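# Mobile two-armed robot places green block into blue tray

## Task

Get the green block into the blue tray. The robot must stay upright and must not finish leaning or tipped, and nothing may be knocked or moved outside the work area.

## Robot and tools

Robot: a Rainbow Robotics RB-Y1 on a two-wheel differential base with two rear casters, a folding torso (squat, shift, pitch, yaw), a head, and left and right 7-joint arms, each with a parallel gripper and a wrist camera in a case that sticks out sideways. The base is 0.58 m wide, extends 0.10 m in front of the drive axle and 0.57 m behind it, and sweeps a 0.58 m radius when turning in place. It cannot move sideways.

Frames: the base frame sits on the floor midway between the drive wheels, with x forward, y to the left and z up, all in metres. chest, left_hand and right_hand are reported in this frame. A hand point lies between the finger pads, 0.03 m behind the tips; the fingers point along the hand's -z and close along its x. The odometry frame is where the base frame was at the start. base_odometry only counts wheel turns, so slip or bumps distort it. Heading is in rad, positive to the left.

Tool move: one action per call. Optional cameras (list of head_camera, left_wrist_camera, right_wrist_camera, or all) and blocking (true by default: waits until everything is at rest; false returns after about 0.5 s while motion continues). An action is one of: base and/or joints (optionally with min_time_s or contact_limits); target alone (optionally with min_time_s); or contact_limits alone. A call with no action just reports the state and images.
- base: one velocity command for the whole robot, {x_m_s, turn_rad_s, for_s}. x_m_s is forward speed in m/s (0.005 to 1.5 in magnitude, or 0; negative reverses). turn_rad_s is yaw rate in rad/s, positive turns left (0.02 to 1.509 in magnitude, or 0). for_s is duration, 0.1 to 5 s. This is a relative motion, not a destination. Distance is roughly speed times time. Acceleration is 0.4 m/s² (turning 0.5 rad/s²), and coasting to rest can take up to about 3 s afterwards.
- joints: a dictionary of absolute joint targets by name, in rad (grippers in m of opening, 0 to 0.1). Ranges: torso_squat_rad 0 to 1.2, torso_shift_rad -0.3 to 0.6, torso_pitch_rad -0.2 to 1.4 (positive bows forward), torso_yaw_rad -1.5 to 1.5 (positive left; lift both arms out by at least 0.2 rad first). Left shoulder pitch ±2.356 (negative swings the arm forward and up); left shoulder roll 0 to 3.141 (out to the left); right shoulder roll -3.141 to 0 (negative is out to the right). Shoulder yaw ±2.094, elbow -2.617 to 0.01 (negative bends), forearm roll ±3.141, wrist pitch -1.57 to 1.919, hand roll ±2.705. head_pan_rad ±0.523 (positive left); head_tilt_rad -0.35 to 1.57 (positive looks down). The torso also has combined limits: squat+shift ≤ 1.52; squat-shift+pitch ≤ 1.57; shift+0.5·pitch-0.4·squat ≤ 0.7; shift+0.3·pitch-0.5·squat ≤ 0.39. A command beyond these stops partway and reports off_target.
- target: moves one hand to an absolute pose, {side: left|right, x, y, z in m in the base frame (-3 to 3), quat_wxyz as the hand lines print it}. It is solved into arm joints, so the hand follows an arc. Break long moves into short steps. It is refused if any earlier move is still running. Its status is reached (within 10 mm and 2°), short (with the distance), or refused (with a reason).
- min_time_s: 0.1 to 8 s, the minimum duration of the arm, head and torso motions in the action.
- contact_limits: gripper current cap per side (left_gripper_m, right_gripper_m) in mA, 200 to 672.5. It starts at 672.5 and persists until changed.

Other tools: wait (seconds 0 to 10, optional cameras) returns the state, and returns early once running moves come to rest. stop brakes everything that is running. zoom_image (camera, region [x0,y0,x1,y1] in pixels, at most 504 by 504) enlarges part of the latest image. read_manual returns licence text only. finished_scene ends the scene for good; the block must remain in the tray afterwards.

Results: base_status, joint_status and the hand statuses read done, moving, off_target (resting away from the target, possibly still pushing), stopped, not_followed (the collision check withheld an arm command), time_out, contact_stop (torso only), limit_stop_at_<name> (self-collision guard or built-in limit), torque_fault, or limit_stop_at_motor_heat. Any stop you did not command cancels the later move, wait and finished_scene calls in the same reply. on_its_own lists actions the robot took by itself. lidar_m gives 12 ranges in 30° sectors counter-clockwise from straight ahead, at 0.23 m height. motor_effort gives wheel load in %; a value above about 30 at rest suggests pushing against something. Joint torques, external torques and wrist force/torque are raw and offset readings.

Grasping: command an opening at least 0.005 m narrower than the block, and expect off_target or done. Use shoulder roll outward (about 0.5 rad) so the hands do not meet. The arms must never strike or squeeze each other, because that can end the scene. Each arm is rated for 3 kg.

Avoid: driving into furniture or fast stops (tipping, wheel motors cutting out), sudden bends while leaning forward with arms out, dropping the block from height, hard hits, shoving objects out of the area, and stretched or over-pushing arms (motor heat). Time keeps running while you think.

Each tool is called as name(argument=value, ...) on one line, values as JSON.

## Session

move()

Scene clock: 0.00 s.
Joint torques (N m): no reading
External joint torques (N m): no reading
Wrist force (N): no reading
Wrist torque (N m): no reading
Wrist force, peak (N): no reading
base_odometry: x=+0.000 y=+0.000 heading=+0.000
lidar_m: 2.50 2.27 2.02 2.43 2.86 2.67 2.72 2.42 1.82 2.32 2.91 2.47
base_status: not commanded
joint_positions: torso_squat_rad=+0.350 torso_shift_rad=+0.000 torso_pitch_rad=+0.000 torso_yaw_rad=+0.000 left_shoulder_pitch_rad=+0.003 left_shoulder_roll_rad=+0.011 left_shoulder_yaw_rad=-0.048 left_elbow_rad=-0.155 left_forearm_roll_rad=+0.042 left_wrist_pitch_rad=-0.045 left_hand_roll_rad=-0.008 left_gripper_m=+0.099 right_shoulder_pitch_rad=-0.028 right_shoulder_roll_rad=-0.038 right_shoulder_yaw_rad=-0.004 right_elbow_rad=-0.143 right_forearm_roll_rad=-0.032 right_wrist_pitch_rad=+0.019 right_hand_roll_rad=-0.045 right_gripper_m=+0.100 head_pan_rad=+0.000 head_tilt_rad=+0.400
joint_status: not commanded
wheel_motors_off: 0
motor_effort: left_wheel=+1 right_wheel=-1
chest: x=-0.2280 y=+0.0002 z=+1.2475 quat_wxyz=(+1.000, +0.000, +0.000, +0.000) (m; base frame)
left_hand: x=-0.1450 y=+0.2244 z=+0.5673 quat_wxyz=(+0.995, +0.002, -0.098, -0.006) (m; base frame)
right_hand: x=-0.1422 y=-0.2484 z=+0.5677 quat_wxyz=(+0.996, -0.016, -0.076, -0.034) (m; base frame)
pictures: head_camera, left_wrist_camera, right_wrist_camera

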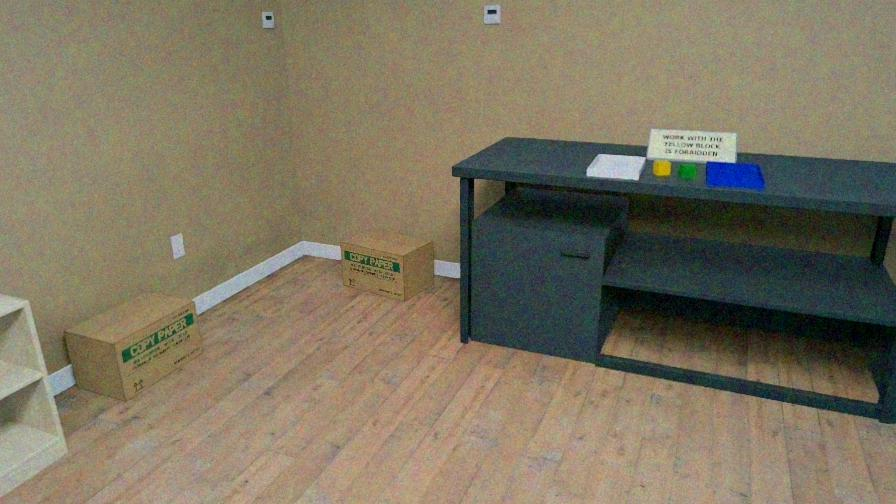

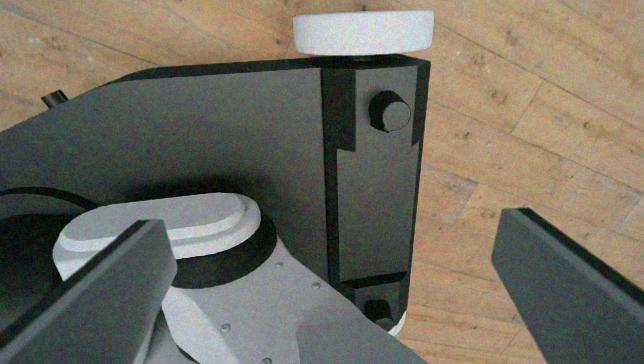

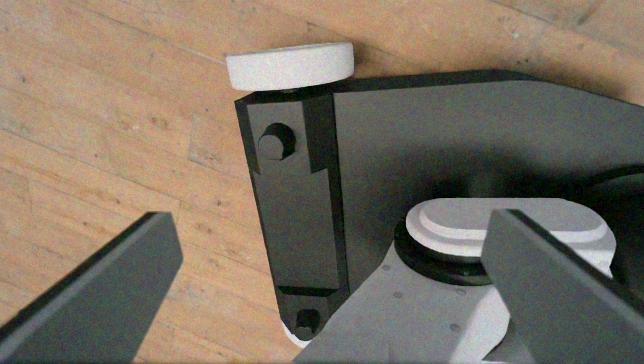

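move(base={"turn_rad_s":-0.5,"for_s":0.875}, joints={"head_tilt_rad":0.6})

move(base={"x_m_s":0.7,"for_s":2.2}, blocking=false)

move(target={"side":"right","x":0.22,"y":-0.25,"z":1.08,"quat_wxyz":[1,0,0,0]}, min_time_s=2.5)

move(joints={"torso_pitch_rad":0.35,"head_tilt_rad":0.4}, cameras=["head_camera"])

Scene clock: 40.80 s.
Joint torques (N m): left_arm=[-1.24 -0.18 -0.16 -0.28 0.22 -0.59 0.18] | right_arm=[-2.67 -1.69 0.23 -0.62 0.01 -0.44 0.08]
External joint torques (N m): left_arm=[0.53 -0.49 -0.18 0.22 0.22 -0.12 0.19] | right_arm=[-0.2 0 0.3 -0.11 -0.03 -0.08 0.07]
Wrist force (N): left_arm=[3.6 4.0 -3.7] | right_arm=[-1.6 0.5 -5.7]
Wrist torque (N m): left_arm=[-0.36 0.41 0.13] | right_arm=[0.06 -0.21 0.00]
Wrist force, peak (N): left_arm=[3.8 4.1 -3.8] | right_arm=[-1.6 0.3 -6.0]
move: done
base_odometry: x=+0.000 y=+0.000 heading=-0.375
lidar_m: 2.48 2.60 2.03 1.97 2.52 2.74 2.67 2.84 2.32 1.81 2.38 2.54
base_status: done (sent for 0.87 of 0.87 s)
joint_positions: torso_squat_rad=+0.350 torso_shift_rad=+0.000 torso_pitch_rad=+0.000 torso_yaw_rad=+0.000 left_shoulder_pitch_rad=+0.003 left_shoulder_roll_rad=+0.011 left_shoulder_yaw_rad=-0.048 left_elbow_rad=-0.155 left_forearm_roll_rad=+0.042 left_wrist_pitch_rad=-0.045 left_hand_roll_rad=-0.008 left_gripper_m=+0.099 right_shoulder_pitch_rad=-0.028 right_shoulder_roll_rad=-0.038 right_shoulder_yaw_rad=-0.004 right_elbow_rad=-0.143 right_forearm_roll_rad=-0.032 right_wrist_pitch_rad=+0.019 right_hand_roll_rad=-0.045 right_gripper_m=+0.100 head_pan_rad=+0.000 head_tilt_rad=+0.600
joint_status: all done
wheel_motors_off: 0
motor_effort: left_wheel=+9(23) right_wheel=+4(19)
chest: x=-0.2280 y=+0.0003 z=+1.2475 quat_wxyz=(+1.000, -0.001, +0.000, +0.000) (m; base frame)
left_hand: x=-0.1450 y=+0.2244 z=+0.5673 quat_wxyz=(+0.995, +0.002, -0.098, -0.006) (m; base frame)
right_hand: x=-0.1422 y=-0.2484 z=+0.5677 quat_wxyz=(+0.996, -0.016, -0.076, -0.034) (m; base frame)
pictures: none

Scene clock: 41.30 s.
Joint torques (N m): left_arm=[-2.7 -0.41 -0.34 -1.08 0.05 -0.53 -0.07] | right_arm=[-4.09 -1.31 -0.33 -0.77 0.27 -0.51 0.04]
External joint torques (N m): left_arm=[-0.92 -0.73 -0.36 -0.58 0.05 -0.07 -0.06] | right_arm=[-1.59 0.37 -0.27 -0.25 0.23 -0.15 0.03]
Wrist force (N): left_arm=[3.2 3.9 -3.7] | right_arm=[-1.9 0.4 -5.7]
Wrist torque (N m): left_arm=[-0.35 0.37 0.12] | right_arm=[0.05 -0.20 0.00]
Wrist force, peak (N): left_arm=[3.6 4.0 -3.7] | right_arm=[-1.9 0.3 -6.0]
move: moving
base_odometry: x=+0.060 y=-0.024 heading=-0.376
lidar_m: 2.43 2.52 2.01 1.96 2.50 2.80 2.74 2.92 2.33 1.81 2.40 2.47
base_status: moving
joint_positions: torso_squat_rad=+0.350 torso_shift_rad=+0.000 torso_pitch_rad=-0.001 torso_yaw_rad=+0.000 left_shoulder_pitch_rad=+0.004 left_shoulder_roll_rad=+0.011 left_shoulder_yaw_rad=-0.048 left_elbow_rad=-0.155 left_forearm_roll_rad=+0.042 left_wrist_pitch_rad=-0.045 left_hand_roll_rad=-0.008 left_gripper_m=+0.099 right_shoulder_pitch_rad=-0.028 right_shoulder_roll_rad=-0.038 right_shoulder_yaw_rad=-0.004 right_elbow_rad=-0.143 right_forearm_roll_rad=-0.032 right_wrist_pitch_rad=+0.019 right_hand_roll_rad=-0.045 right_gripper_m=+0.100 head_pan_rad=+0.000 head_tilt_rad=+0.600
joint_status: not commanded
wheel_motors_off: 0
motor_effort: left_wheel=+6(30) right_wheel=+31(34)
chest: x=-0.2285 y=+0.0003 z=+1.2475 quat_wxyz=(+1.000, -0.001, +0.000, +0.000) (m; base frame)
left_hand: x=-0.1453 y=+0.2244 z=+0.5673 quat_wxyz=(+0.995, +0.002, -0.098, -0.006) (m; base frame)
right_hand: x=-0.1424 y=-0.2484 z=+0.5677 quat_wxyz=(+0.996, -0.016, -0.076, -0.034) (m; base frame)
pictures: none

Scene clock: 41.33 s.
Joint torques (N m): left_arm=[-2.67 -0.34 -0.5 -0.5 0.18 -0.35 0.04] | right_arm=[-4.3 -1.02 -0.24 -1.03 0.26 -0.44 -0.06]
External joint torques (N m): left_arm=[-0.84 -0.65 -0.52 0 0.18 0.11 0.05] | right_arm=[-1.78 0.66 -0.17 -0.51 0.22 -0.08 -0.06]
Wrist force (N): left_arm=[3.2 4.0 -3.6] | right_arm=[-1.5 0.2 -5.5]
Wrist torque (N m): left_arm=[-0.35 0.38 0.13] | right_arm=[0.09 -0.16 0.00]
Wrist force, peak (N): left_arm=[3.2 4.0 -3.6] | right_arm=[-1.5 0.2 -5.5]
earlier move: moving
move: refused
base_odometry: x=+0.068 y=-0.027 heading=-0.376
lidar_m: 2.39 2.52 2.01 1.97 2.51 2.82 2.75 2.93 2.32 1.82 2.39 2.47
base_status: moving
joint_positions: torso_squat_rad=+0.350 torso_shift_rad=+0.000 torso_pitch_rad=-0.001 torso_yaw_rad=+0.000 left_shoulder_pitch_rad=+0.004 left_shoulder_roll_rad=+0.011 left_shoulder_yaw_rad=-0.048 left_elbow_rad=-0.155 left_forearm_roll_rad=+0.042 left_wrist_pitch_rad=-0.045 left_hand_roll_rad=-0.008 left_gripper_m=+0.099 right_shoulder_pitch_rad=-0.028 right_shoulder_roll_rad=-0.038 right_shoulder_yaw_rad=-0.004 right_elbow_rad=-0.143 right_forearm_roll_rad=-0.032 right_wrist_pitch_rad=+0.019 right_hand_roll_rad=-0.045 right_gripper_m=+0.100 head_pan_rad=+0.000 head_tilt_rad=+0.600
joint_status: not commanded
wheel_motors_off: 0
motor_effort: left_wheel=+6(6) right_wheel=+34(34)
chest: x=-0.2285 y=+0.0003 z=+1.2475 quat_wxyz=(+1.000, -0.001, +0.000, +0.000) (m; base frame)
left_hand: x=-0.1453 y=+0.2244 z=+0.5673 quat_wxyz=(+0.995, +0.002, -0.098, -0.006) (m; base frame)
right_hand: x=-0.1424 y=-0.2484 z=+0.5677 quat_wxyz=(+0.996, -0.016, -0.076, -0.034) (m; base frame)
right_hand_status: refused: the robot was not at rest, so the target was not started. Send it again once the robot is at rest.
pictures: none

not run: a stop that you did not command came earlier in this reply.

wait(seconds=1.5)

move(target={"side":"right","x":0.22,"y":-0.25,"z":1.08,"quat_wxyz":[1,0,0,0]})

move(joints={"torso_pitch_rad":0.35,"head_tilt_rad":0.4}, cameras=["all"])

Scene clock: 55.60 s.
Joint torques (N m): left_arm=[-0.38 0.09 0.01 0.09 -0.1 -0.5 0.07] | right_arm=[-1.87 -1.97 -0.42 -0.65 -0.08 -0.37 0.18]
External joint torques (N m): left_arm=[1.38 -0.22 -0.01 0.58 -0.1 -0.04 0.08] | right_arm=[0.61 -0.29 -0.36 -0.14 -0.12 -0.01 0.18]
Wrist force (N): left_arm=[3.7 3.9 -3.5] | right_arm=[-1.6 0.5 -5.4]
Wrist torque (N m): left_arm=[-0.36 0.40 0.13] | right_arm=[0.04 -0.19 0.00]
Wrist force, peak (N): left_arm=[4.2 4.1 -3.8] | right_arm=[-1.9 0.2 -6.2]
earlier move: done
base_odometry: x=+1.432 y=-0.565 heading=-0.376
lidar_m: 0.96 0.97 1.84 1.91 2.13 3.46 4.21 2.58 2.38 2.34 1.22 1.36
base_status: done (sent for 2.2 of 2.2 s)
joint_positions: torso_squat_rad=+0.350 torso_shift_rad=+0.000 torso_pitch_rad=+0.000 torso_yaw_rad=+0.000 left_shoulder_pitch_rad=+0.003 left_shoulder_roll_rad=+0.011 left_shoulder_yaw_rad=-0.048 left_elbow_rad=-0.155 left_forearm_roll_rad=+0.042 left_wrist_pitch_rad=-0.045 left_hand_roll_rad=-0.008 left_gripper_m=+0.099 right_shoulder_pitch_rad=-0.028 right_shoulder_roll_rad=-0.038 right_shoulder_yaw_rad=-0.004 right_elbow_rad=-0.143 right_forearm_roll_rad=-0.032 right_wrist_pitch_rad=+0.019 right_hand_roll_rad=-0.045 right_gripper_m=+0.100 head_pan_rad=+0.000 head_tilt_rad=+0.600
joint_status: not commanded
wheel_motors_off: 0
motor_effort: left_wheel=-6(16) right_wheel=+7(35)
chest: x=-0.2280 y=+0.0003 z=+1.2475 quat_wxyz=(+1.000, -0.001, +0.000, +0.000) (m; base frame)
left_hand: x=-0.1449 y=+0.2244 z=+0.5673 quat_wxyz=(+0.995, +0.002, -0.098, -0.006) (m; base frame)
right_hand: x=-0.1421 y=-0.2484 z=+0.5677 quat_wxyz=(+0.996, -0.016, -0.076, -0.034) (m; base frame)
wait: 0.00 of 1.5 s (the move ended)
pictures: none

Scene clock: 57.23 s.
Joint torques (N m): left_arm=[-1.13 -0.18 -0.21 -0.12 0.12 -0.5 0.1] | right_arm=[-20.82 -9.73 -5.84 -4.81 0.71 -0.53 0.14]
External joint torques (N m): left_arm=[0.63 -0.5 -0.23 0.38 0.12 -0.04 0.11] | right_arm=[1.32 0.82 2.43 -0.29 0.47 -0.49 0.14]
Wrist force (N): left_arm=[3.6 3.9 -3.7] | right_arm=[-0.4 0.2 -5.8]
Wrist torque (N m): left_arm=[-0.35 0.40 0.12] | right_arm=[0.06 -0.12 0.15]
Wrist force, peak (N): left_arm=[3.7 4.0 -3.9] | right_arm=[-3.2 -0.8 -6.7]
move: done
base_odometry: x=+1.432 y=-0.565 heading=-0.376
lidar_m: 0.95 0.97 1.83 1.92 2.14 3.46 4.21 2.57 2.37 2.36 1.23 1.35
base_status: not commanded
joint_positions: torso_squat_rad=+0.350 torso_shift_rad=+0.000 torso_pitch_rad=+0.000 torso_yaw_rad=+0.000 left_shoulder_pitch_rad=+0.003 left_shoulder_roll_rad=+0.011 left_shoulder_yaw_rad=-0.048 left_elbow_rad=-0.155 left_forearm_roll_rad=+0.042 left_wrist_pitch_rad=-0.045 left_hand_roll_rad=-0.008 left_gripper_m=+0.099 right_shoulder_pitch_rad=-0.930 right_shoulder_roll_rad=-0.760 right_shoulder_yaw_rad=+0.479 right_elbow_rad=-1.390 right_forearm_roll_rad=-1.072 right_wrist_pitch_rad=+1.919 right_hand_roll_rad=-0.553 right_gripper_m=+0.100 head_pan_rad=+0.000 head_tilt_rad=+0.600
joint_status: all done
wheel_motors_off: 0
motor_effort: left_wheel=-5(6) right_wheel=+5(10)
chest: x=-0.2280 y=+0.0003 z=+1.2475 quat_wxyz=(+1.000, -0.001, +0.000, +0.000) (m; base frame)
left_hand: x=-0.1449 y=+0.2244 z=+0.5673 quat_wxyz=(+0.995, +0.002, -0.098, -0.006) (m; base frame)
right_hand: x=+0.2202 y=-0.2505 z=+1.0805 quat_wxyz=(+1.000, +0.000, -0.002, -0.001) (m; base frame)
right_hand_status: reached (checked arc, planned for 1.3 s): 1 mm and 0.3 deg off.
pictures: none

Scene clock: 59.17 s.
Joint torques (N m): left_arm=[8.51 0.27 -0.21 3.19 0.05 -0.06 0.22] | right_arm=[-16.98 -10.69 -6.75 -5.65 0.28 0.35 0.36]
External joint torques (N m): left_arm=[1.38 -0.04 -0.24 0.2 0.06 -0.24 0.21] | right_arm=[0.94 0.41 0.72 -0.39 0.38 -0.22 0.38]
Wrist force (N): left_arm=[6.1 4.0 -3.7] | right_arm=[1.6 0.3 -5.6]
Wrist torque (N m): left_arm=[-0.36 0.54 0.09] | right_arm=[0.05 0.01 0.12]
Wrist force, peak (N): left_arm=[6.1 4.0 -3.7] | right_arm=[-0.4 0.2 -6.1]
move: done
base_odometry: x=+1.432 y=-0.565 heading=-0.376
lidar_m: 0.94 0.97 1.83 1.92 2.14 3.46 4.21 2.58 2.37 2.33 1.24 1.35
base_status: not commanded
joint_positions: torso_squat_rad=+0.350 torso_shift_rad=+0.000 torso_pitch_rad=+0.350 torso_yaw_rad=+0.000 left_shoulder_pitch_rad=+0.003 left_shoulder_roll_rad=+0.011 left_shoulder_yaw_rad=-0.048 left_elbow_rad=-0.155 left_forearm_roll_rad=+0.042 left_wrist_pitch_rad=-0.045 left_hand_roll_rad=-0.008 left_gripper_m=+0.099 right_shoulder_pitch_rad=-0.930 right_shoulder_roll_rad=-0.760 right_shoulder_yaw_rad=+0.479 right_elbow_rad=-1.390 right_forearm_roll_rad=-1.072 right_wrist_pitch_rad=+1.919 right_hand_roll_rad=-0.553 right_gripper_m=+0.100 head_pan_rad=+0.000 head_tilt_rad=+0.400
joint_status: all done
wheel_motors_off: 0
motor_effort: left_wheel=-6(6) right_wheel=+5(7)
chest: x=-0.1219 y=+0.0003 z=+1.2287 quat_wxyz=(+0.985, -0.001, +0.174, +0.000) (m; base frame)
left_hand: x=-0.2772 y=+0.2244 z=+0.5613 quat_wxyz=(+0.997, +0.001, +0.077, -0.007) (m; base frame)
right_hand: x=+0.2417 y=-0.2506 z=+0.9181 quat_wxyz=(+0.985, +0.000, +0.172, -0.001) (m; base frame)
pictures: head_camera, left_wrist_camera, right_wrist_camera
camera_calibration:
head_camera: T_world_to_cam=[[-0.0352435, -0.999351, 0.00745394, -0.00510604], [-0.659896, 0.0176695, -0.751149, 1.09362], [0.75053, -0.0313919, -0.66009, 0.895693], [0, 0, 0, 1]] pos_world=[0.0492526, 0.00369107, 1.41275]
left_wrist_camera: T_world_to_cam=[[0.984601, -0.0527621, -0.166666, 0.376916], [0.026348, -0.89769, 0.439838, -0.00245645], [-0.172822, -0.437456, -0.882476, 0.620827], [0, 0, 0, 1]] pos_world=[-0.263754, 0.289266, 0.611764]
right_wrist_camera: T_world_to_cam=[[-0.946868, 0.0148454, 0.32128, -0.0607579], [0.15571, 0.895218, 0.417539, -0.1644], [-0.281417, 0.445381, -0.849965, 1.03216], [0, 0, 0, 1]] pos_world=[0.258536, -0.311627, 0.965461]

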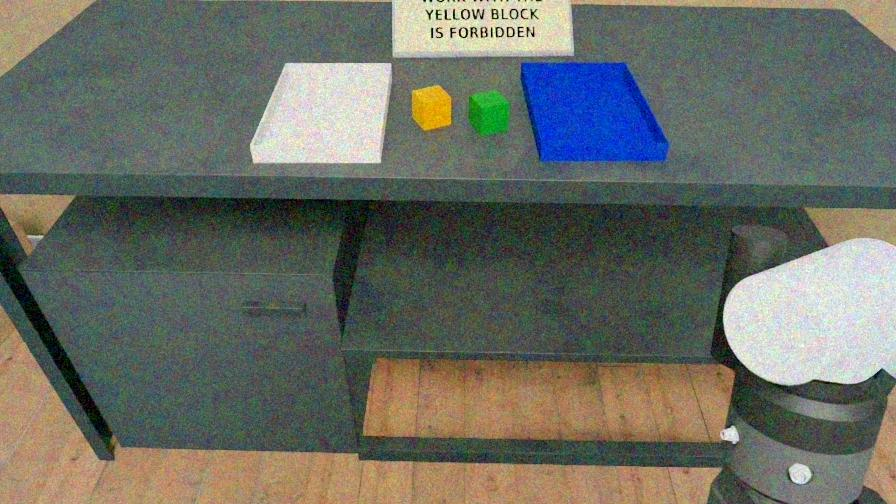

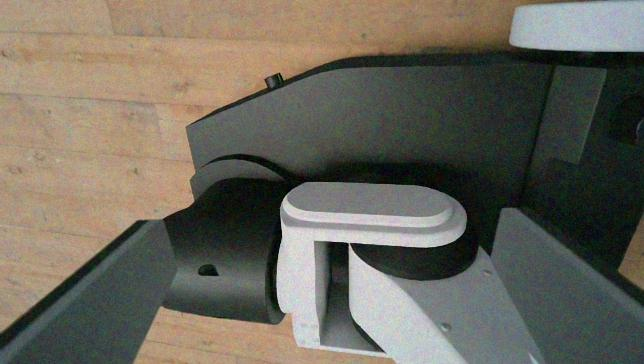

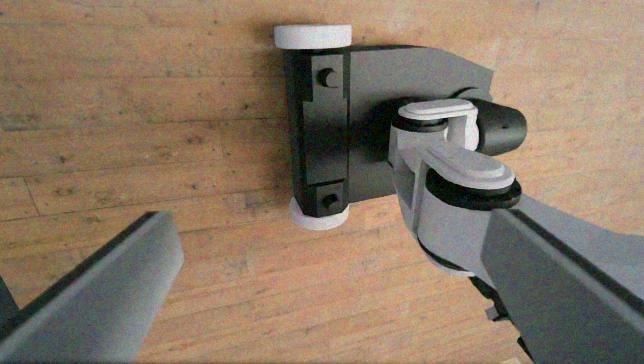

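move(joints={"torso_pitch_rad":0.6,"head_tilt_rad":0.4})

move(target={"side":"right","x":0.28,"y":-0.22,"z":1.05,"quat_wxyz":[1,0,0,0]})

move(base={"x_m_s":0.35,"for_s":1.943}, cameras=["head_camera","right_wrist_camera"])

Scene clock: 98.80 s.
Joint torques (N m): left_arm=[14.57 -0.78 -0.3 5.55 0.27 0.42 0.11] | right_arm=[-12.93 -9.41 -5.22 -5.52 -0.03 0.53 0.3]
External joint torques (N m): left_arm=[1.56 -1.06 -0.34 0.27 0.28 -0.22 0.09] | right_arm=[0.67 1.25 1.12 -0.14 0.3 -0.43 0.33]
Wrist force (N): left_arm=[7.3 3.9 -3.4] | right_arm=[3.0 0.5 -4.6]
Wrist torque (N m): left_arm=[-0.36 0.59 0.08] | right_arm=[0.02 0.08 0.14]
Wrist force, peak (N): left_arm=[7.6 4.1 -3.3] | right_arm=[3.0 0.3 -5.4]
move: done
base_odometry: x=+1.432 y=-0.565 heading=-0.376
lidar_m: 0.96 0.98 1.85 1.92 2.13 3.45 4.20 2.58 2.38 2.34 1.24 1.35
base_status: not commanded
joint_positions: torso_squat_rad=+0.350 torso_shift_rad=+0.000 torso_pitch_rad=+0.600 torso_yaw_rad=+0.000 left_shoulder_pitch_rad=+0.003 left_shoulder_roll_rad=+0.011 left_shoulder_yaw_rad=-0.048 left_elbow_rad=-0.155 left_forearm_roll_rad=+0.042 left_wrist_pitch_rad=-0.045 left_hand_roll_rad=-0.008 left_gripper_m=+0.099 right_shoulder_pitch_rad=-0.930 right_shoulder_roll_rad=-0.760 right_shoulder_yaw_rad=+0.479 right_elbow_rad=-1.390 right_forearm_roll_rad=-1.072 right_wrist_pitch_rad=+1.919 right_hand_roll_rad=-0.553 right_gripper_m=+0.100 head_pan_rad=+0.000 head_tilt_rad=+0.400
joint_status: all done
wheel_motors_off: 0
motor_effort: left_wheel=-5(6) right_wheel=+5(6)
chest: x=-0.0533 y=+0.0003 z=+1.1934 quat_wxyz=(+0.955, +0.000, +0.295, +0.000) (m; base frame)
left_hand: x=-0.3688 y=+0.2244 z=+0.5852 quat_wxyz=(+0.980, +0.000, +0.201, -0.007) (m; base frame)
right_hand: x=+0.2221 y=-0.2506 z=+0.8025 quat_wxyz=(+0.956, +0.000, +0.294, -0.001) (m; base frame)
pictures: none

Scene clock: 100.60 s.
Joint torques (N m): left_arm=[14.3 -0.27 -0.41 5.57 0.18 0.63 0.22] | right_arm=[-12.9 -11.05 -7.88 -1.51 0.45 0 0.21]
External joint torques (N m): left_arm=[1.28 -0.54 -0.45 0.28 0.19 0 0.2] | right_arm=[0.47 0.54 1.12 -0.4 0.23 0.01 0.21]
Wrist force (N): left_arm=[7.4 4.0 -3.1] | right_arm=[-0.6 0.1 -5.7]
Wrist torque (N m): left_arm=[-0.37 0.59 0.08] | right_arm=[0.10 -0.14 0.13]
Wrist force, peak (N): left_arm=[7.7 4.2 -3.2] | right_arm=[2.4 0.2 -7.0]
move: done
base_odometry: x=+1.432 y=-0.565 heading=-0.376
lidar_m: 0.95 0.98 1.84 1.92 2.13 3.47 4.21 2.57 2.38 2.35 1.25 1.36
base_status: not commanded
joint_positions: torso_squat_rad=+0.350 torso_shift_rad=+0.000 torso_pitch_rad=+0.600 torso_yaw_rad=+0.000 left_shoulder_pitch_rad=+0.003 left_shoulder_roll_rad=+0.011 left_shoulder_yaw_rad=-0.048 left_elbow_rad=-0.155 left_forearm_roll_rad=+0.042 left_wrist_pitch_rad=-0.045 left_hand_roll_rad=-0.008 left_gripper_m=+0.099 right_shoulder_pitch_rad=-1.210 right_shoulder_roll_rad=-1.268 right_shoulder_yaw_rad=+0.334 right_elbow_rad=-2.239 right_forearm_roll_rad=-1.504 right_wrist_pitch_rad=+1.919 right_hand_roll_rad=-1.180 right_gripper_m=+0.100 head_pan_rad=+0.000 head_tilt_rad=+0.400
joint_status: all done
wheel_motors_off: 0
motor_effort: left_wheel=-5(6) right_wheel=+6(8)
chest: x=-0.0533 y=+0.0003 z=+1.1935 quat_wxyz=(+0.955, +0.000, +0.295, +0.000) (m; base frame)
left_hand: x=-0.3688 y=+0.2244 z=+0.5852 quat_wxyz=(+0.980, +0.000, +0.201, -0.007) (m; base frame)
right_hand: x=+0.2801 y=-0.2203 z=+1.0502 quat_wxyz=(+1.000, +0.001, -0.001, -0.001) (m; base frame)
right_hand_status: reached (checked arc, planned for 1.1 s): 0 mm and 0.2 deg off.
pictures: none

Scene clock: 103.77 s.
Joint torques (N m): left_arm=[15.92 0.25 0.03 5.49 0.03 0.35 0.28] | right_arm=[-12.78 -10.68 -7.42 -1.58 0.43 -0.29 0.22]
External joint torques (N m): left_arm=[2.91 -0.03 -0.01 0.2 0.04 -0.29 0.26] | right_arm=[0.6 0.91 1.58 -0.48 0.22 -0.28 0.22]
Wrist force (N): left_arm=[7.5 3.9 -3.4] | right_arm=[-0.5 0.1 -5.7]
Wrist torque (N m): left_arm=[-0.36 0.61 0.08] | right_arm=[0.07 -0.11 0.14]
Wrist force, peak (N): left_arm=[7.9 4.0 -3.3] | right_arm=[0.0 0.1 -6.3]
move: done
base_odometry: x=+2.062 y=-0.814 heading=-0.376
lidar_m: 0.64 0.32 0.37 1.94 2.02 2.93 4.88 2.86 2.44 0.95 0.98 0.92
base_status: done (sent for 1.93 of 1.93 s)
joint_positions: torso_squat_rad=+0.350 torso_shift_rad=+0.000 torso_pitch_rad=+0.600 torso_yaw_rad=+0.000 left_shoulder_pitch_rad=+0.003 left_shoulder_roll_rad=+0.011 left_shoulder_yaw_rad=-0.048 left_elbow_rad=-0.155 left_forearm_roll_rad=+0.042 left_wrist_pitch_rad=-0.045 left_hand_roll_rad=-0.008 left_gripper_m=+0.099 right_shoulder_pitch_rad=-1.210 right_shoulder_roll_rad=-1.268 right_shoulder_yaw_rad=+0.334 right_elbow_rad=-2.239 right_forearm_roll_rad=-1.504 right_wrist_pitch_rad=+1.919 right_hand_roll_rad=-1.180 right_gripper_m=+0.100 head_pan_rad=+0.000 head_tilt_rad=+0.400
joint_status: not commanded
wheel_motors_off: 0
motor_effort: left_wheel=-3(13) right_wheel=+3(25)
chest: x=-0.0533 y=+0.0003 z=+1.1934 quat_wxyz=(+0.955, +0.000, +0.296, +0.000) (m; base frame)
left_hand: x=-0.3687 y=+0.2244 z=+0.5851 quat_wxyz=(+0.980, +0.000, +0.201, -0.007) (m; base frame)
right_hand: x=+0.2801 y=-0.2203 z=+1.0501 quat_wxyz=(+1.000, +0.001, -0.001, -0.001) (m; base frame)
pictures: head_camera, right_wrist_camera
camera_calibration:
head_camera: T_world_to_cam=[[-0.0323599, -0.999348, 0.0160255, -0.0125006], [-0.825263, 0.017671, -0.564473, 0.880851], [0.563821, -0.0314916, -0.825296, 1.00817], [0, 0, 0, 1]] pos_world=[0.158101, 0.00369094, 1.32946]
right_wrist_camera: T_world_to_cam=[[-0.999685, 0.0142947, -0.0206289, 0.306446], [0.00358129, 0.894783, 0.446486, -0.240492], [0.0248407, 0.446271, -0.894553, 1.10298], [0, 0, 0, 1]] pos_world=[0.279812, -0.281423, 1.10038]

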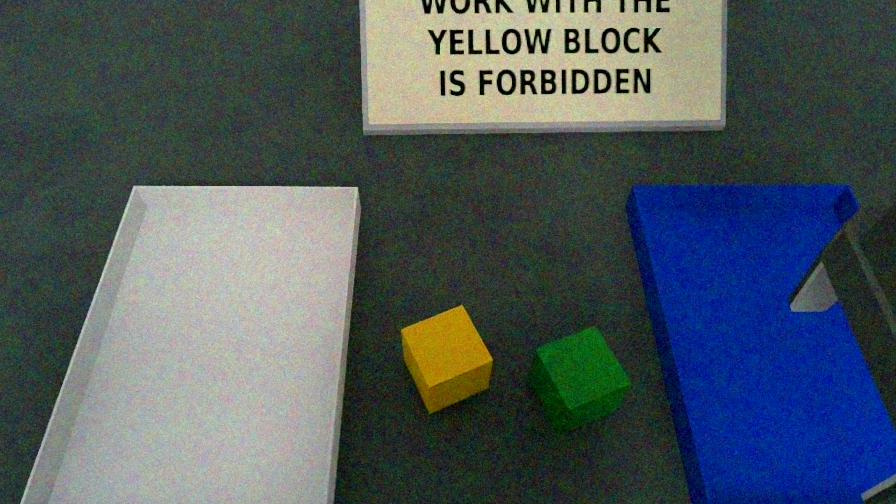

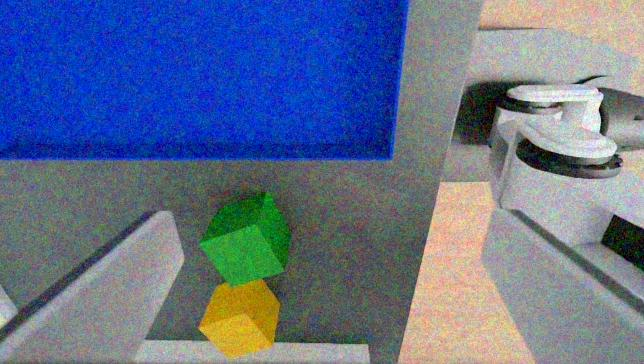

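move(target={"side":"right","x":0.351,"y":-0.107,"z":0.96,"quat_wxyz":[0.9856,0,0,0.169]}, min_time_s=1.5, cameras=["head_camera","right_wrist_camera"])

Scene clock: 128.67 s.
Joint torques (N m): left_arm=[15.48 -0.34 0.13 5.8 0.06 0.64 0.04] | right_arm=[-19.37 -5.5 -6.87 -3.75 0.53 -0.3 -0.07]
External joint torques (N m): left_arm=[2.47 -0.62 0.09 0.52 0.07 0 0.02] | right_arm=[0.01 1.86 2.38 0.41 0.29 -0.28 -0.07]
Wrist force (N): left_arm=[7.4 3.8 -3.1] | right_arm=[-0.7 0.1 -5.6]
Wrist torque (N m): left_arm=[-0.35 0.61 0.08] | right_arm=[0.05 -0.14 -0.02]
Wrist force, peak (N): left_arm=[7.6 4.0 -3.4] | right_arm=[-0.2 -0.2 -6.4]
move: done
base_odometry: x=+2.062 y=-0.814 heading=-0.376
lidar_m: 0.65 0.31 0.36 1.92 2.02 2.92 4.89 2.86 2.44 0.95 0.98 0.93
base_status: not commanded
joint_positions: torso_squat_rad=+0.350 torso_shift_rad=+0.000 torso_pitch_rad=+0.600 torso_yaw_rad=+0.000 left_shoulder_pitch_rad=+0.003 left_shoulder_roll_rad=+0.011 left_shoulder_yaw_rad=-0.048 left_elbow_rad=-0.155 left_forearm_roll_rad=+0.042 left_wrist_pitch_rad=-0.045 left_hand_roll_rad=-0.008 left_gripper_m=+0.099 right_shoulder_pitch_rad=-1.436 right_shoulder_roll_rad=-0.812 right_shoulder_yaw_rad=+0.708 right_elbow_rad=-1.791 right_forearm_roll_rad=-1.118 right_wrist_pitch_rad=+1.839 right_hand_roll_rad=-0.793 right_gripper_m=+0.100 head_pan_rad=+0.000 head_tilt_rad=+0.400
joint_status: all done
wheel_motors_off: 0
motor_effort: left_wheel=-3(4) right_wheel=+3(4)
chest: x=-0.0533 y=+0.0003 z=+1.1934 quat_wxyz=(+0.955, +0.000, +0.296, +0.000) (m; base frame)
left_hand: x=-0.3687 y=+0.2244 z=+0.5851 quat_wxyz=(+0.980, +0.000, +0.201, -0.007) (m; base frame)
right_hand: x=+0.3505 y=-0.1073 z=+0.9604 quat_wxyz=(+0.986, +0.000, -0.001, +0.169) (m; base frame)
right_hand_status: reached (checked arc, planned for 1.5 s): 1 mm and 0.1 deg off.
pictures: head_camera, right_wrist_camera
camera_calibration:
head_camera: T_world_to_cam=[[-0.0323599, -0.999348, 0.0160255, -0.0125006], [-0.825263, 0.017671, -0.564473, 0.880851], [0.563821, -0.0314916, -0.825296, 1.00817], [0, 0, 0, 1]] pos_world=[0.158101, 0.00369094, 1.32946]
right_wrist_camera: T_world_to_cam=[[-0.946994, -0.320556, -0.0211279, 0.319497], [-0.2961, 0.84545, 0.444453, -0.200165], [-0.12461, 0.427151, -0.895553, 1.02178], [0, 0, 0, 1]] pos_world=[0.370617, -0.164809, 1.01078]

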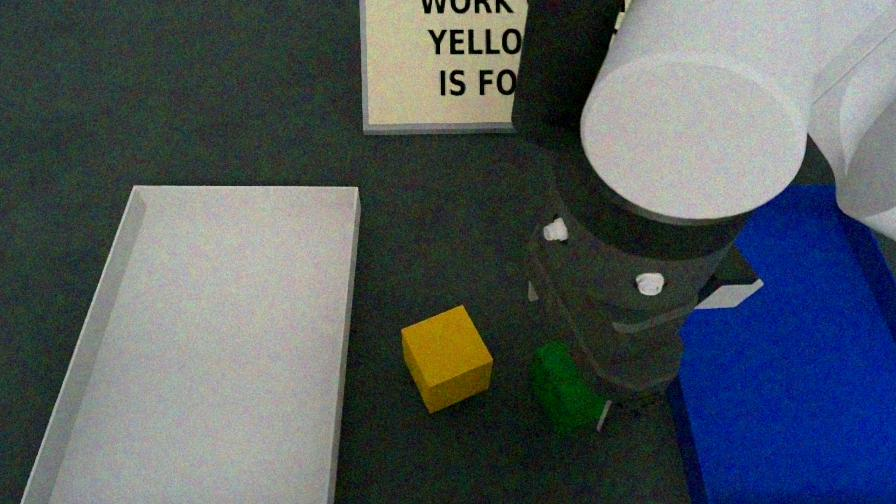

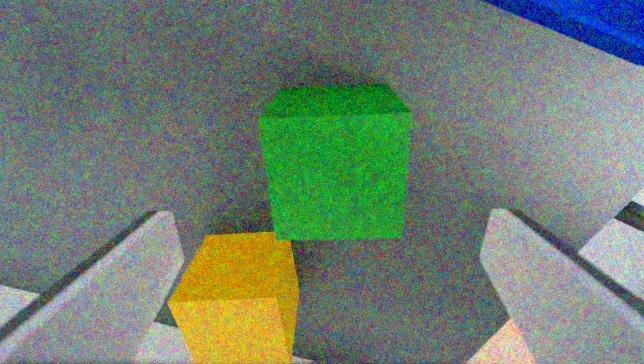

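move(target={"side":"right","x":0.35,"y":-0.113,"z":0.904,"quat_wxyz":[0.9856,0,0,0.169]}, min_time_s=1.5, cameras=["right_wrist_camera"])

move(joints={"right_gripper_m":0.03}, cameras=["right_wrist_camera"])

move(target={"side":"right","x":0.35,"y":-0.113,"z":1.0,"quat_wxyz":[0.9856,0,0,0.169]}, cameras=["head_camera","right_wrist_camera"])

Scene clock: 163.13 s.
Joint torques (N m): left_arm=[15.49 0.06 -0.32 5.69 0.08 0.67 0.12] | right_arm=[-17.45 -4.77 -6.99 -4.35 0.82 -0.27 0.06]
External joint torques (N m): left_arm=[2.48 -0.22 -0.36 0.4 0.09 0.03 0.1] | right_arm=[1.34 2.57 2.05 0.46 0.58 -0.25 0.06]
Wrist force (N): left_arm=[7.4 3.9 -3.2] | right_arm=[-0.8 0.0 -5.6]
Wrist torque (N m): left_arm=[-0.36 0.59 0.08] | right_arm=[0.08 -0.16 -0.03]
Wrist force, peak (N): left_arm=[7.6 4.0 -3.3] | right_arm=[-0.6 0.1 -6.3]
move: done
base_odometry: x=+2.062 y=-0.814 heading=-0.376
lidar_m: 0.64 0.32 0.37 1.93 2.00 2.94 4.89 2.86 2.45 0.94 0.98 0.92
base_status: not commanded
joint_positions: torso_squat_rad=+0.350 torso_shift_rad=+0.000 torso_pitch_rad=+0.600 torso_yaw_rad=+0.000 left_shoulder_pitch_rad=+0.003 left_shoulder_roll_rad=+0.011 left_shoulder_yaw_rad=-0.048 left_elbow_rad=-0.155 left_forearm_roll_rad=+0.042 left_wrist_pitch_rad=-0.045 left_hand_roll_rad=-0.008 left_gripper_m=+0.099 right_shoulder_pitch_rad=-1.345 right_shoulder_roll_rad=-0.793 right_shoulder_yaw_rad=+0.766 right_elbow_rad=-1.726 right_forearm_roll_rad=-1.021 right_wrist_pitch_rad=+1.713 right_hand_roll_rad=-0.733 right_gripper_m=+0.100 head_pan_rad=+0.000 head_tilt_rad=+0.400
joint_status: all done
wheel_motors_off: 0
motor_effort: left_wheel=-3(4) right_wheel=+3(4)
chest: x=-0.0533 y=+0.0003 z=+1.1934 quat_wxyz=(+0.955, +0.000, +0.296, +0.000) (m; base frame)
left_hand: x=-0.3687 y=+0.2244 z=+0.5851 quat_wxyz=(+0.980, +0.000, +0.201, -0.007) (m; base frame)
right_hand: x=+0.3499 y=-0.1134 z=+0.9046 quat_wxyz=(+0.986, +0.000, -0.001, +0.169) (m; base frame)
right_hand_status: reached (checked arc, planned for 1.5 s): 1 mm and 0.1 deg off.
pictures: right_wrist_camera
camera_calibration:
right_wrist_camera: T_world_to_cam=[[-0.946972, -0.320695, -0.0199533, 0.314637], [-0.295785, 0.84579, 0.444016, -0.170023], [-0.125517, 0.426373, -0.895797, 0.974779], [0, 0, 0, 1]] pos_world=[0.370014, -0.170912, 0.954975]

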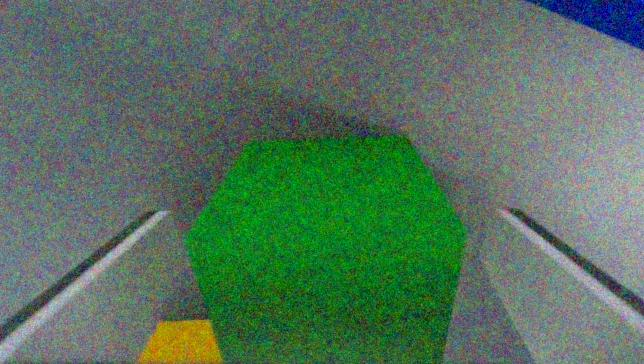

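Scene clock: 164.43 s.
Joint torques (N m): left_arm=[15.48 -0.09 -0.33 5.79 0.1 0.69 0.17] | right_arm=[-18.17 -4.65 -7.43 -4.33 0.55 -0.42 0.14]
External joint torques (N m): left_arm=[2.47 -0.37 -0.37 0.51 0.11 0.06 0.15] | right_arm=[0.62 2.69 1.61 0.48 0.3 -0.4 0.14]
Wrist force (N): left_arm=[7.3 3.9 -3.3] | right_arm=[-0.4 0.0 -3.8]
Wrist torque (N m): left_arm=[-0.36 0.60 0.07] | right_arm=[0.04 -0.07 -0.03]
Wrist force, peak (N): left_arm=[7.6 4.0 -3.2] | right_arm=[-0.7 0.3 -6.2]
move: off_target
base_odometry: x=+2.062 y=-0.814 heading=-0.376
lidar_m: 0.65 0.31 0.37 1.94 2.02 2.95 4.89 2.87 2.43 0.95 0.98 0.92
base_status: not commanded
joint_positions: torso_squat_rad=+0.350 torso_shift_rad=+0.000 torso_pitch_rad=+0.600 torso_yaw_rad=+0.000 left_shoulder_pitch_rad=+0.003 left_shoulder_roll_rad=+0.011 left_shoulder_yaw_rad=-0.048 left_elbow_rad=-0.155 left_forearm_roll_rad=+0.042 left_wrist_pitch_rad=-0.045 left_hand_roll_rad=-0.008 left_gripper_m=+0.099 right_shoulder_pitch_rad=-1.345 right_shoulder_roll_rad=-0.793 right_shoulder_yaw_rad=+0.766 right_elbow_rad=-1.726 right_forearm_roll_rad=-1.021 right_wrist_pitch_rad=+1.713 right_hand_roll_rad=-0.733 right_gripper_m=+0.049 head_pan_rad=+0.000 head_tilt_rad=+0.400
joint_status: right_gripper_m off_target (ended at +0.049, target +0.030)
wheel_motors_off: 0
motor_effort: left_wheel=-3(4) right_wheel=+3(4)
chest: x=-0.0533 y=+0.0003 z=+1.1934 quat_wxyz=(+0.955, +0.000, +0.296, +0.000) (m; base frame)
left_hand: x=-0.3687 y=+0.2244 z=+0.5851 quat_wxyz=(+0.980, +0.000, +0.201, -0.007) (m; base frame)
right_hand: x=+0.3499 y=-0.1134 z=+0.9046 quat_wxyz=(+0.986, +0.000, -0.001, +0.169) (m; base frame)
pictures: right_wrist_camera
camera_calibration:
right_wrist_camera: T_world_to_cam=[[-0.946972, -0.320695, -0.0199533, 0.314637], [-0.295785, 0.84579, 0.444016, -0.170023], [-0.125517, 0.426373, -0.895797, 0.974779], [0, 0, 0, 1]] pos_world=[0.370014, -0.170912, 0.954975]

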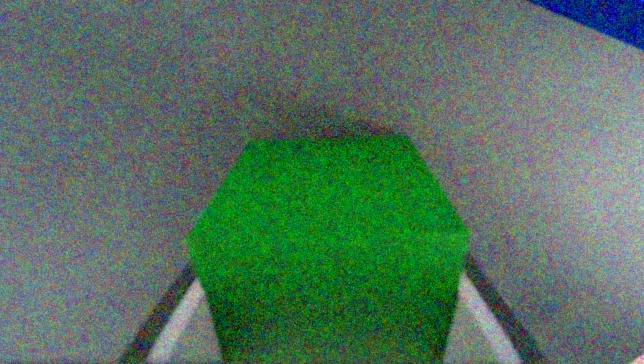

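Scene clock: 165.27 s.
Joint torques (N m): left_arm=[15.59 0.07 -0.18 5.58 0.21 0.56 0.16] | right_arm=[-17.78 -7.79 -7.91 -4.45 0.4 -0.39 0.2]
External joint torques (N m): left_arm=[2.58 -0.21 -0.22 0.3 0.22 -0.08 0.14] | right_arm=[1.77 -0.14 1.41 -0.92 0.17 -0.37 0.2]
Wrist force (N): left_arm=[7.4 3.9 -3.1] | right_arm=[-0.5 0.0 -6.4]
Wrist torque (N m): left_arm=[-0.36 0.61 0.08] | right_arm=[0.07 -0.14 0.15]
Wrist force, peak (N): left_arm=[7.8 4.1 -3.4] | right_arm=[-0.6 -0.4 -8.4]
move: done
base_odometry: x=+2.062 y=-0.814 heading=-0.376
lidar_m: 0.64 0.32 0.38 1.94 2.01 2.93 4.88 2.86 2.43 0.94 0.98 0.92
base_status: not commanded
joint_positions: torso_squat_rad=+0.350 torso_shift_rad=+0.000 torso_pitch_rad=+0.600 torso_yaw_rad=+0.000 left_shoulder_pitch_rad=+0.003 left_shoulder_roll_rad=+0.011 left_shoulder_yaw_rad=-0.048 left_elbow_rad=-0.155 left_forearm_roll_rad=+0.042 left_wrist_pitch_rad=-0.045 left_hand_roll_rad=-0.008 left_gripper_m=+0.099 right_shoulder_pitch_rad=-1.496 right_shoulder_roll_rad=-0.845 right_shoulder_yaw_rad=+0.657 right_elbow_rad=-1.826 right_forearm_roll_rad=-1.205 right_wrist_pitch_rad=+1.919 right_hand_roll_rad=-0.820 right_gripper_m=+0.049 head_pan_rad=+0.000 head_tilt_rad=+0.400
joint_status: all done
wheel_motors_off: 0
motor_effort: left_wheel=-3(4) right_wheel=+3(5)
chest: x=-0.0533 y=+0.0003 z=+1.1935 quat_wxyz=(+0.955, +0.000, +0.295, +0.000) (m; base frame)
left_hand: x=-0.3687 y=+0.2244 z=+0.5851 quat_wxyz=(+0.980, +0.000, +0.200, -0.007) (m; base frame)
right_hand: x=+0.3501 y=-0.1129 z=+1.0002 quat_wxyz=(+0.986, +0.000, +0.000, +0.169) (m; base frame)
right_hand_status: reached (checked arc, planned for 0.4 s): 0 mm and 0.0 deg off.
pictures: head_camera, right_wrist_camera
camera_calibration:
head_camera: T_world_to_cam=[[-0.032363, -0.999348, 0.0160214, -0.0124978], [-0.825184, 0.0176715, -0.564588, 0.880909], [0.563936, -0.0314923, -0.825218, 1.0081], [0, 0, 0, 1]] pos_world=[0.158001, 0.00369093, 1.32946]
right_wrist_camera: T_world_to_cam=[[-0.946913, -0.320909, -0.019335, 0.316278], [-0.295593, 0.845409, 0.444869, -0.213842], [-0.126416, 0.426968, -0.895387, 1.06024], [0, 0, 0, 1]] pos_world=[0.37031, -0.17041, 1.05058]

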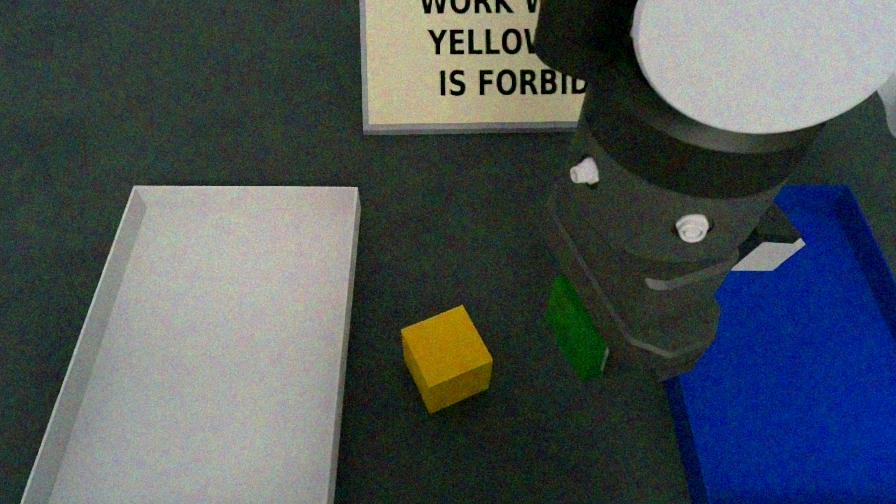

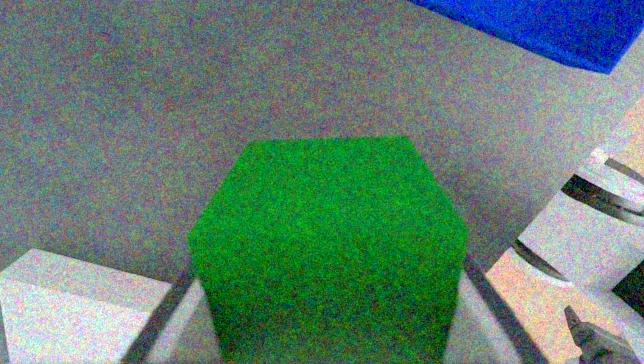

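move(target={"side":"right","x":0.38,"y":-0.28,"z":1.0,"quat_wxyz":[0.9856,0,0,0.169]}, min_time_s=1.2, cameras=["head_camera","right_wrist_camera"])

move(target={"side":"right","x":0.38,"y":-0.28,"z":0.913,"quat_wxyz":[0.9856,0,0,0.169]}, min_time_s=1.5, cameras=["head_camera","right_wrist_camera"])

Scene clock: 181.00 s.
Joint torques (N m): left_arm=[15.76 -0.7 0.17 5.46 0.14 0.56 0.33] | right_arm=[-16.32 -13.18 -9.88 -2.45 -0.15 -0.57 -0.11]
External joint torques (N m): left_arm=[2.75 -0.98 0.13 0.18 0.15 -0.08 0.31] | right_arm=[0.21 0.88 0.38 -0.11 -0.4 -0.53 -0.11]
Wrist force (N): left_arm=[7.6 4.0 -3.2] | right_arm=[-0.8 0.2 -6.4]
Wrist torque (N m): left_arm=[-0.36 0.61 0.07] | right_arm=[0.06 -0.17 -0.02]
Wrist force, peak (N): left_arm=[7.7 4.0 -3.1] | right_arm=[-0.7 -0.1 -7.0]
move: done
base_odometry: x=+2.062 y=-0.814 heading=-0.376
lidar_m: 0.64 0.32 0.37 1.93 2.01 2.94 4.88 2.86 2.43 0.93 0.98 0.91
base_status: not commanded
joint_positions: torso_squat_rad=+0.350 torso_shift_rad=+0.000 torso_pitch_rad=+0.600 torso_yaw_rad=+0.000 left_shoulder_pitch_rad=+0.003 left_shoulder_roll_rad=+0.011 left_shoulder_yaw_rad=-0.048 left_elbow_rad=-0.155 left_forearm_roll_rad=+0.042 left_wrist_pitch_rad=-0.045 left_hand_roll_rad=-0.008 left_gripper_m=+0.099 right_shoulder_pitch_rad=-1.275 right_shoulder_roll_rad=-1.249 right_shoulder_yaw_rad=+0.500 right_elbow_rad=-1.724 right_forearm_roll_rad=-1.334 right_wrist_pitch_rad=+1.744 right_hand_roll_rad=-0.376 right_gripper_m=+0.049 head_pan_rad=+0.000 head_tilt_rad=+0.400
joint_status: all done
wheel_motors_off: 0
motor_effort: left_wheel=-3(3) right_wheel=+3(4)
chest: x=-0.0533 y=+0.0003 z=+1.1935 quat_wxyz=(+0.955, +0.000, +0.295, +0.000) (m; base frame)
left_hand: x=-0.3687 y=+0.2244 z=+0.5851 quat_wxyz=(+0.980, +0.000, +0.200, -0.007) (m; base frame)
right_hand: x=+0.3800 y=-0.2800 z=+1.0001 quat_wxyz=(+0.986, +0.000, +0.000, +0.169) (m; base frame)
right_hand_status: reached (checked arc, planned for 1.2 s): 0 mm and 0.0 deg off.
pictures: head_camera, right_wrist_camera
camera_calibration:
head_camera: T_world_to_cam=[[-0.032363, -0.999348, 0.0160214, -0.0124978], [-0.825184, 0.0176715, -0.564588, 0.880909], [0.563936, -0.0314923, -0.825218, 1.0081], [0, 0, 0, 1]] pos_world=[0.158001, 0.00369093, 1.32946]
right_wrist_camera: T_world_to_cam=[[-0.946969, -0.320747, -0.0192753, 0.291011], [-0.2955, 0.845729, 0.444322, -0.0631281], [-0.126213, 0.426455, -0.89566, 1.13527], [0, 0, 0, 1]] pos_world=[0.400211, -0.337412, 1.05048]

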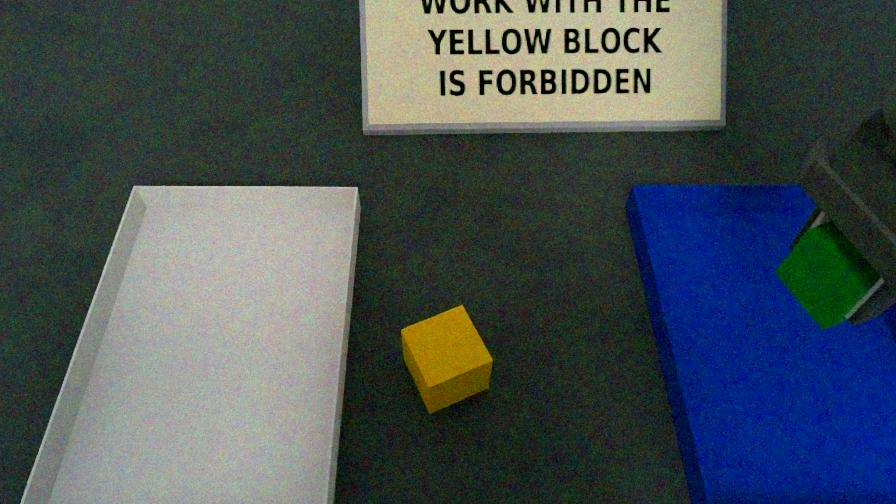

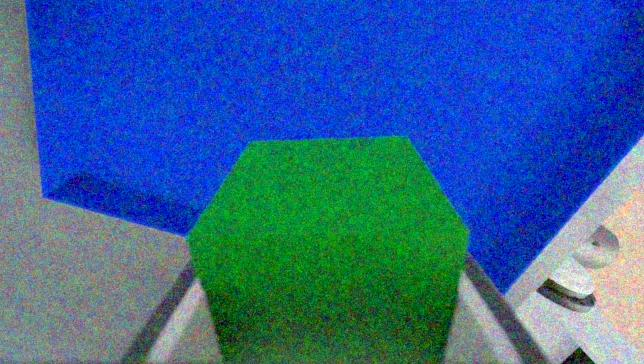

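Scene clock: 182.83 s.
Joint torques (N m): left_arm=[15.11 -0.44 -0.19 5.68 0.32 0.52 0.26] | right_arm=[-15.39 -11.13 -8.22 -2.95 0.73 -0.65 0.22]
External joint torques (N m): left_arm=[2.1 -0.71 -0.22 0.39 0.33 -0.12 0.24] | right_arm=[0.92 3.05 1.73 0.35 0.47 -0.61 0.22]
Wrist force (N): left_arm=[7.4 4.1 -3.1] | right_arm=[-0.4 0.3 -6.6]
Wrist torque (N m): left_arm=[-0.38 0.60 0.08] | right_arm=[0.07 -0.12 -0.01]
Wrist force, peak (N): left_arm=[7.6 4.0 -3.4] | right_arm=[-0.5 0.3 -6.8]
move: done
base_odometry: x=+2.062 y=-0.814 heading=-0.376
lidar_m: 0.65 0.32 0.38 1.93 2.01 2.93 4.88 2.87 2.44 0.94 0.97 0.92
base_status: not commanded
joint_positions: torso_squat_rad=+0.350 torso_shift_rad=+0.000 torso_pitch_rad=+0.600 torso_yaw_rad=+0.000 left_shoulder_pitch_rad=+0.003 left_shoulder_roll_rad=+0.011 left_shoulder_yaw_rad=-0.048 left_elbow_rad=-0.155 left_forearm_roll_rad=+0.042 left_wrist_pitch_rad=-0.045 left_hand_roll_rad=-0.008 left_gripper_m=+0.099 right_shoulder_pitch_rad=-1.161 right_shoulder_roll_rad=-1.153 right_shoulder_yaw_rad=+0.583 right_elbow_rad=-1.635 right_forearm_roll_rad=-1.190 right_wrist_pitch_rad=+1.565 right_hand_roll_rad=-0.324 right_gripper_m=+0.049 head_pan_rad=+0.000 head_tilt_rad=+0.400
joint_status: all done
wheel_motors_off: 0
motor_effort: left_wheel=-3(4) right_wheel=+3(4)
chest: x=-0.0533 y=+0.0003 z=+1.1935 quat_wxyz=(+0.955, +0.000, +0.295, +0.000) (m; base frame)
left_hand: x=-0.3687 y=+0.2244 z=+0.5851 quat_wxyz=(+0.980, +0.000, +0.200, -0.007) (m; base frame)
right_hand: x=+0.3801 y=-0.2801 z=+0.9133 quat_wxyz=(+0.986, +0.000, +0.000, +0.169) (m; base frame)
right_hand_status: reached (checked arc, planned for 1.5 s): 0 mm and 0.0 deg off.
pictures: head_camera, right_wrist_camera
camera_calibration:
head_camera: T_world_to_cam=[[-0.032363, -0.999348, 0.0160214, -0.0124978], [-0.825184, 0.0176715, -0.564588, 0.880909], [0.563936, -0.0314923, -0.825218, 1.0081], [0, 0, 0, 1]] pos_world=[0.158001, 0.00369093, 1.32946]
right_wrist_camera: T_world_to_cam=[[-0.946985, -0.320693, -0.0193887, 0.289503], [-0.295493, 0.845705, 0.444372, -0.0244205], [-0.12611, 0.426542, -0.895633, 1.05759], [0, 0, 0, 1]] pos_world=[0.400311, -0.337612, 0.963675]

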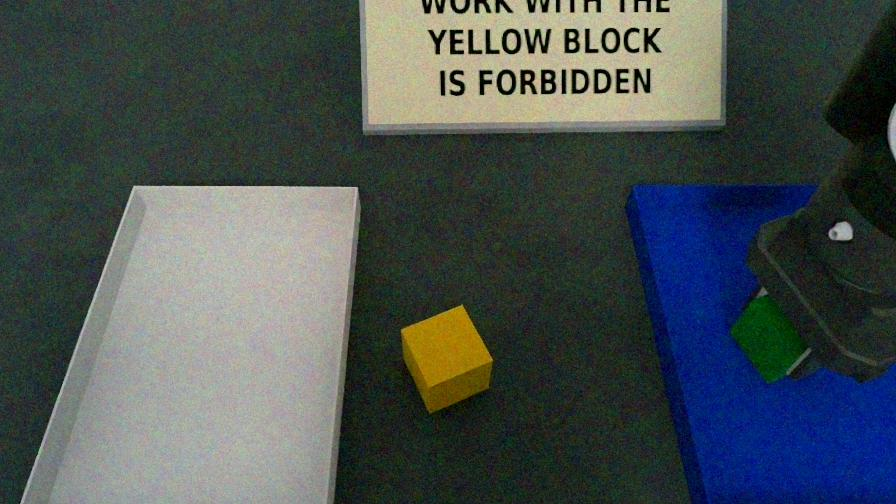

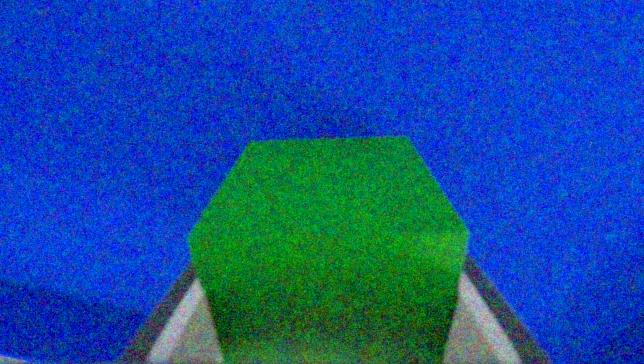

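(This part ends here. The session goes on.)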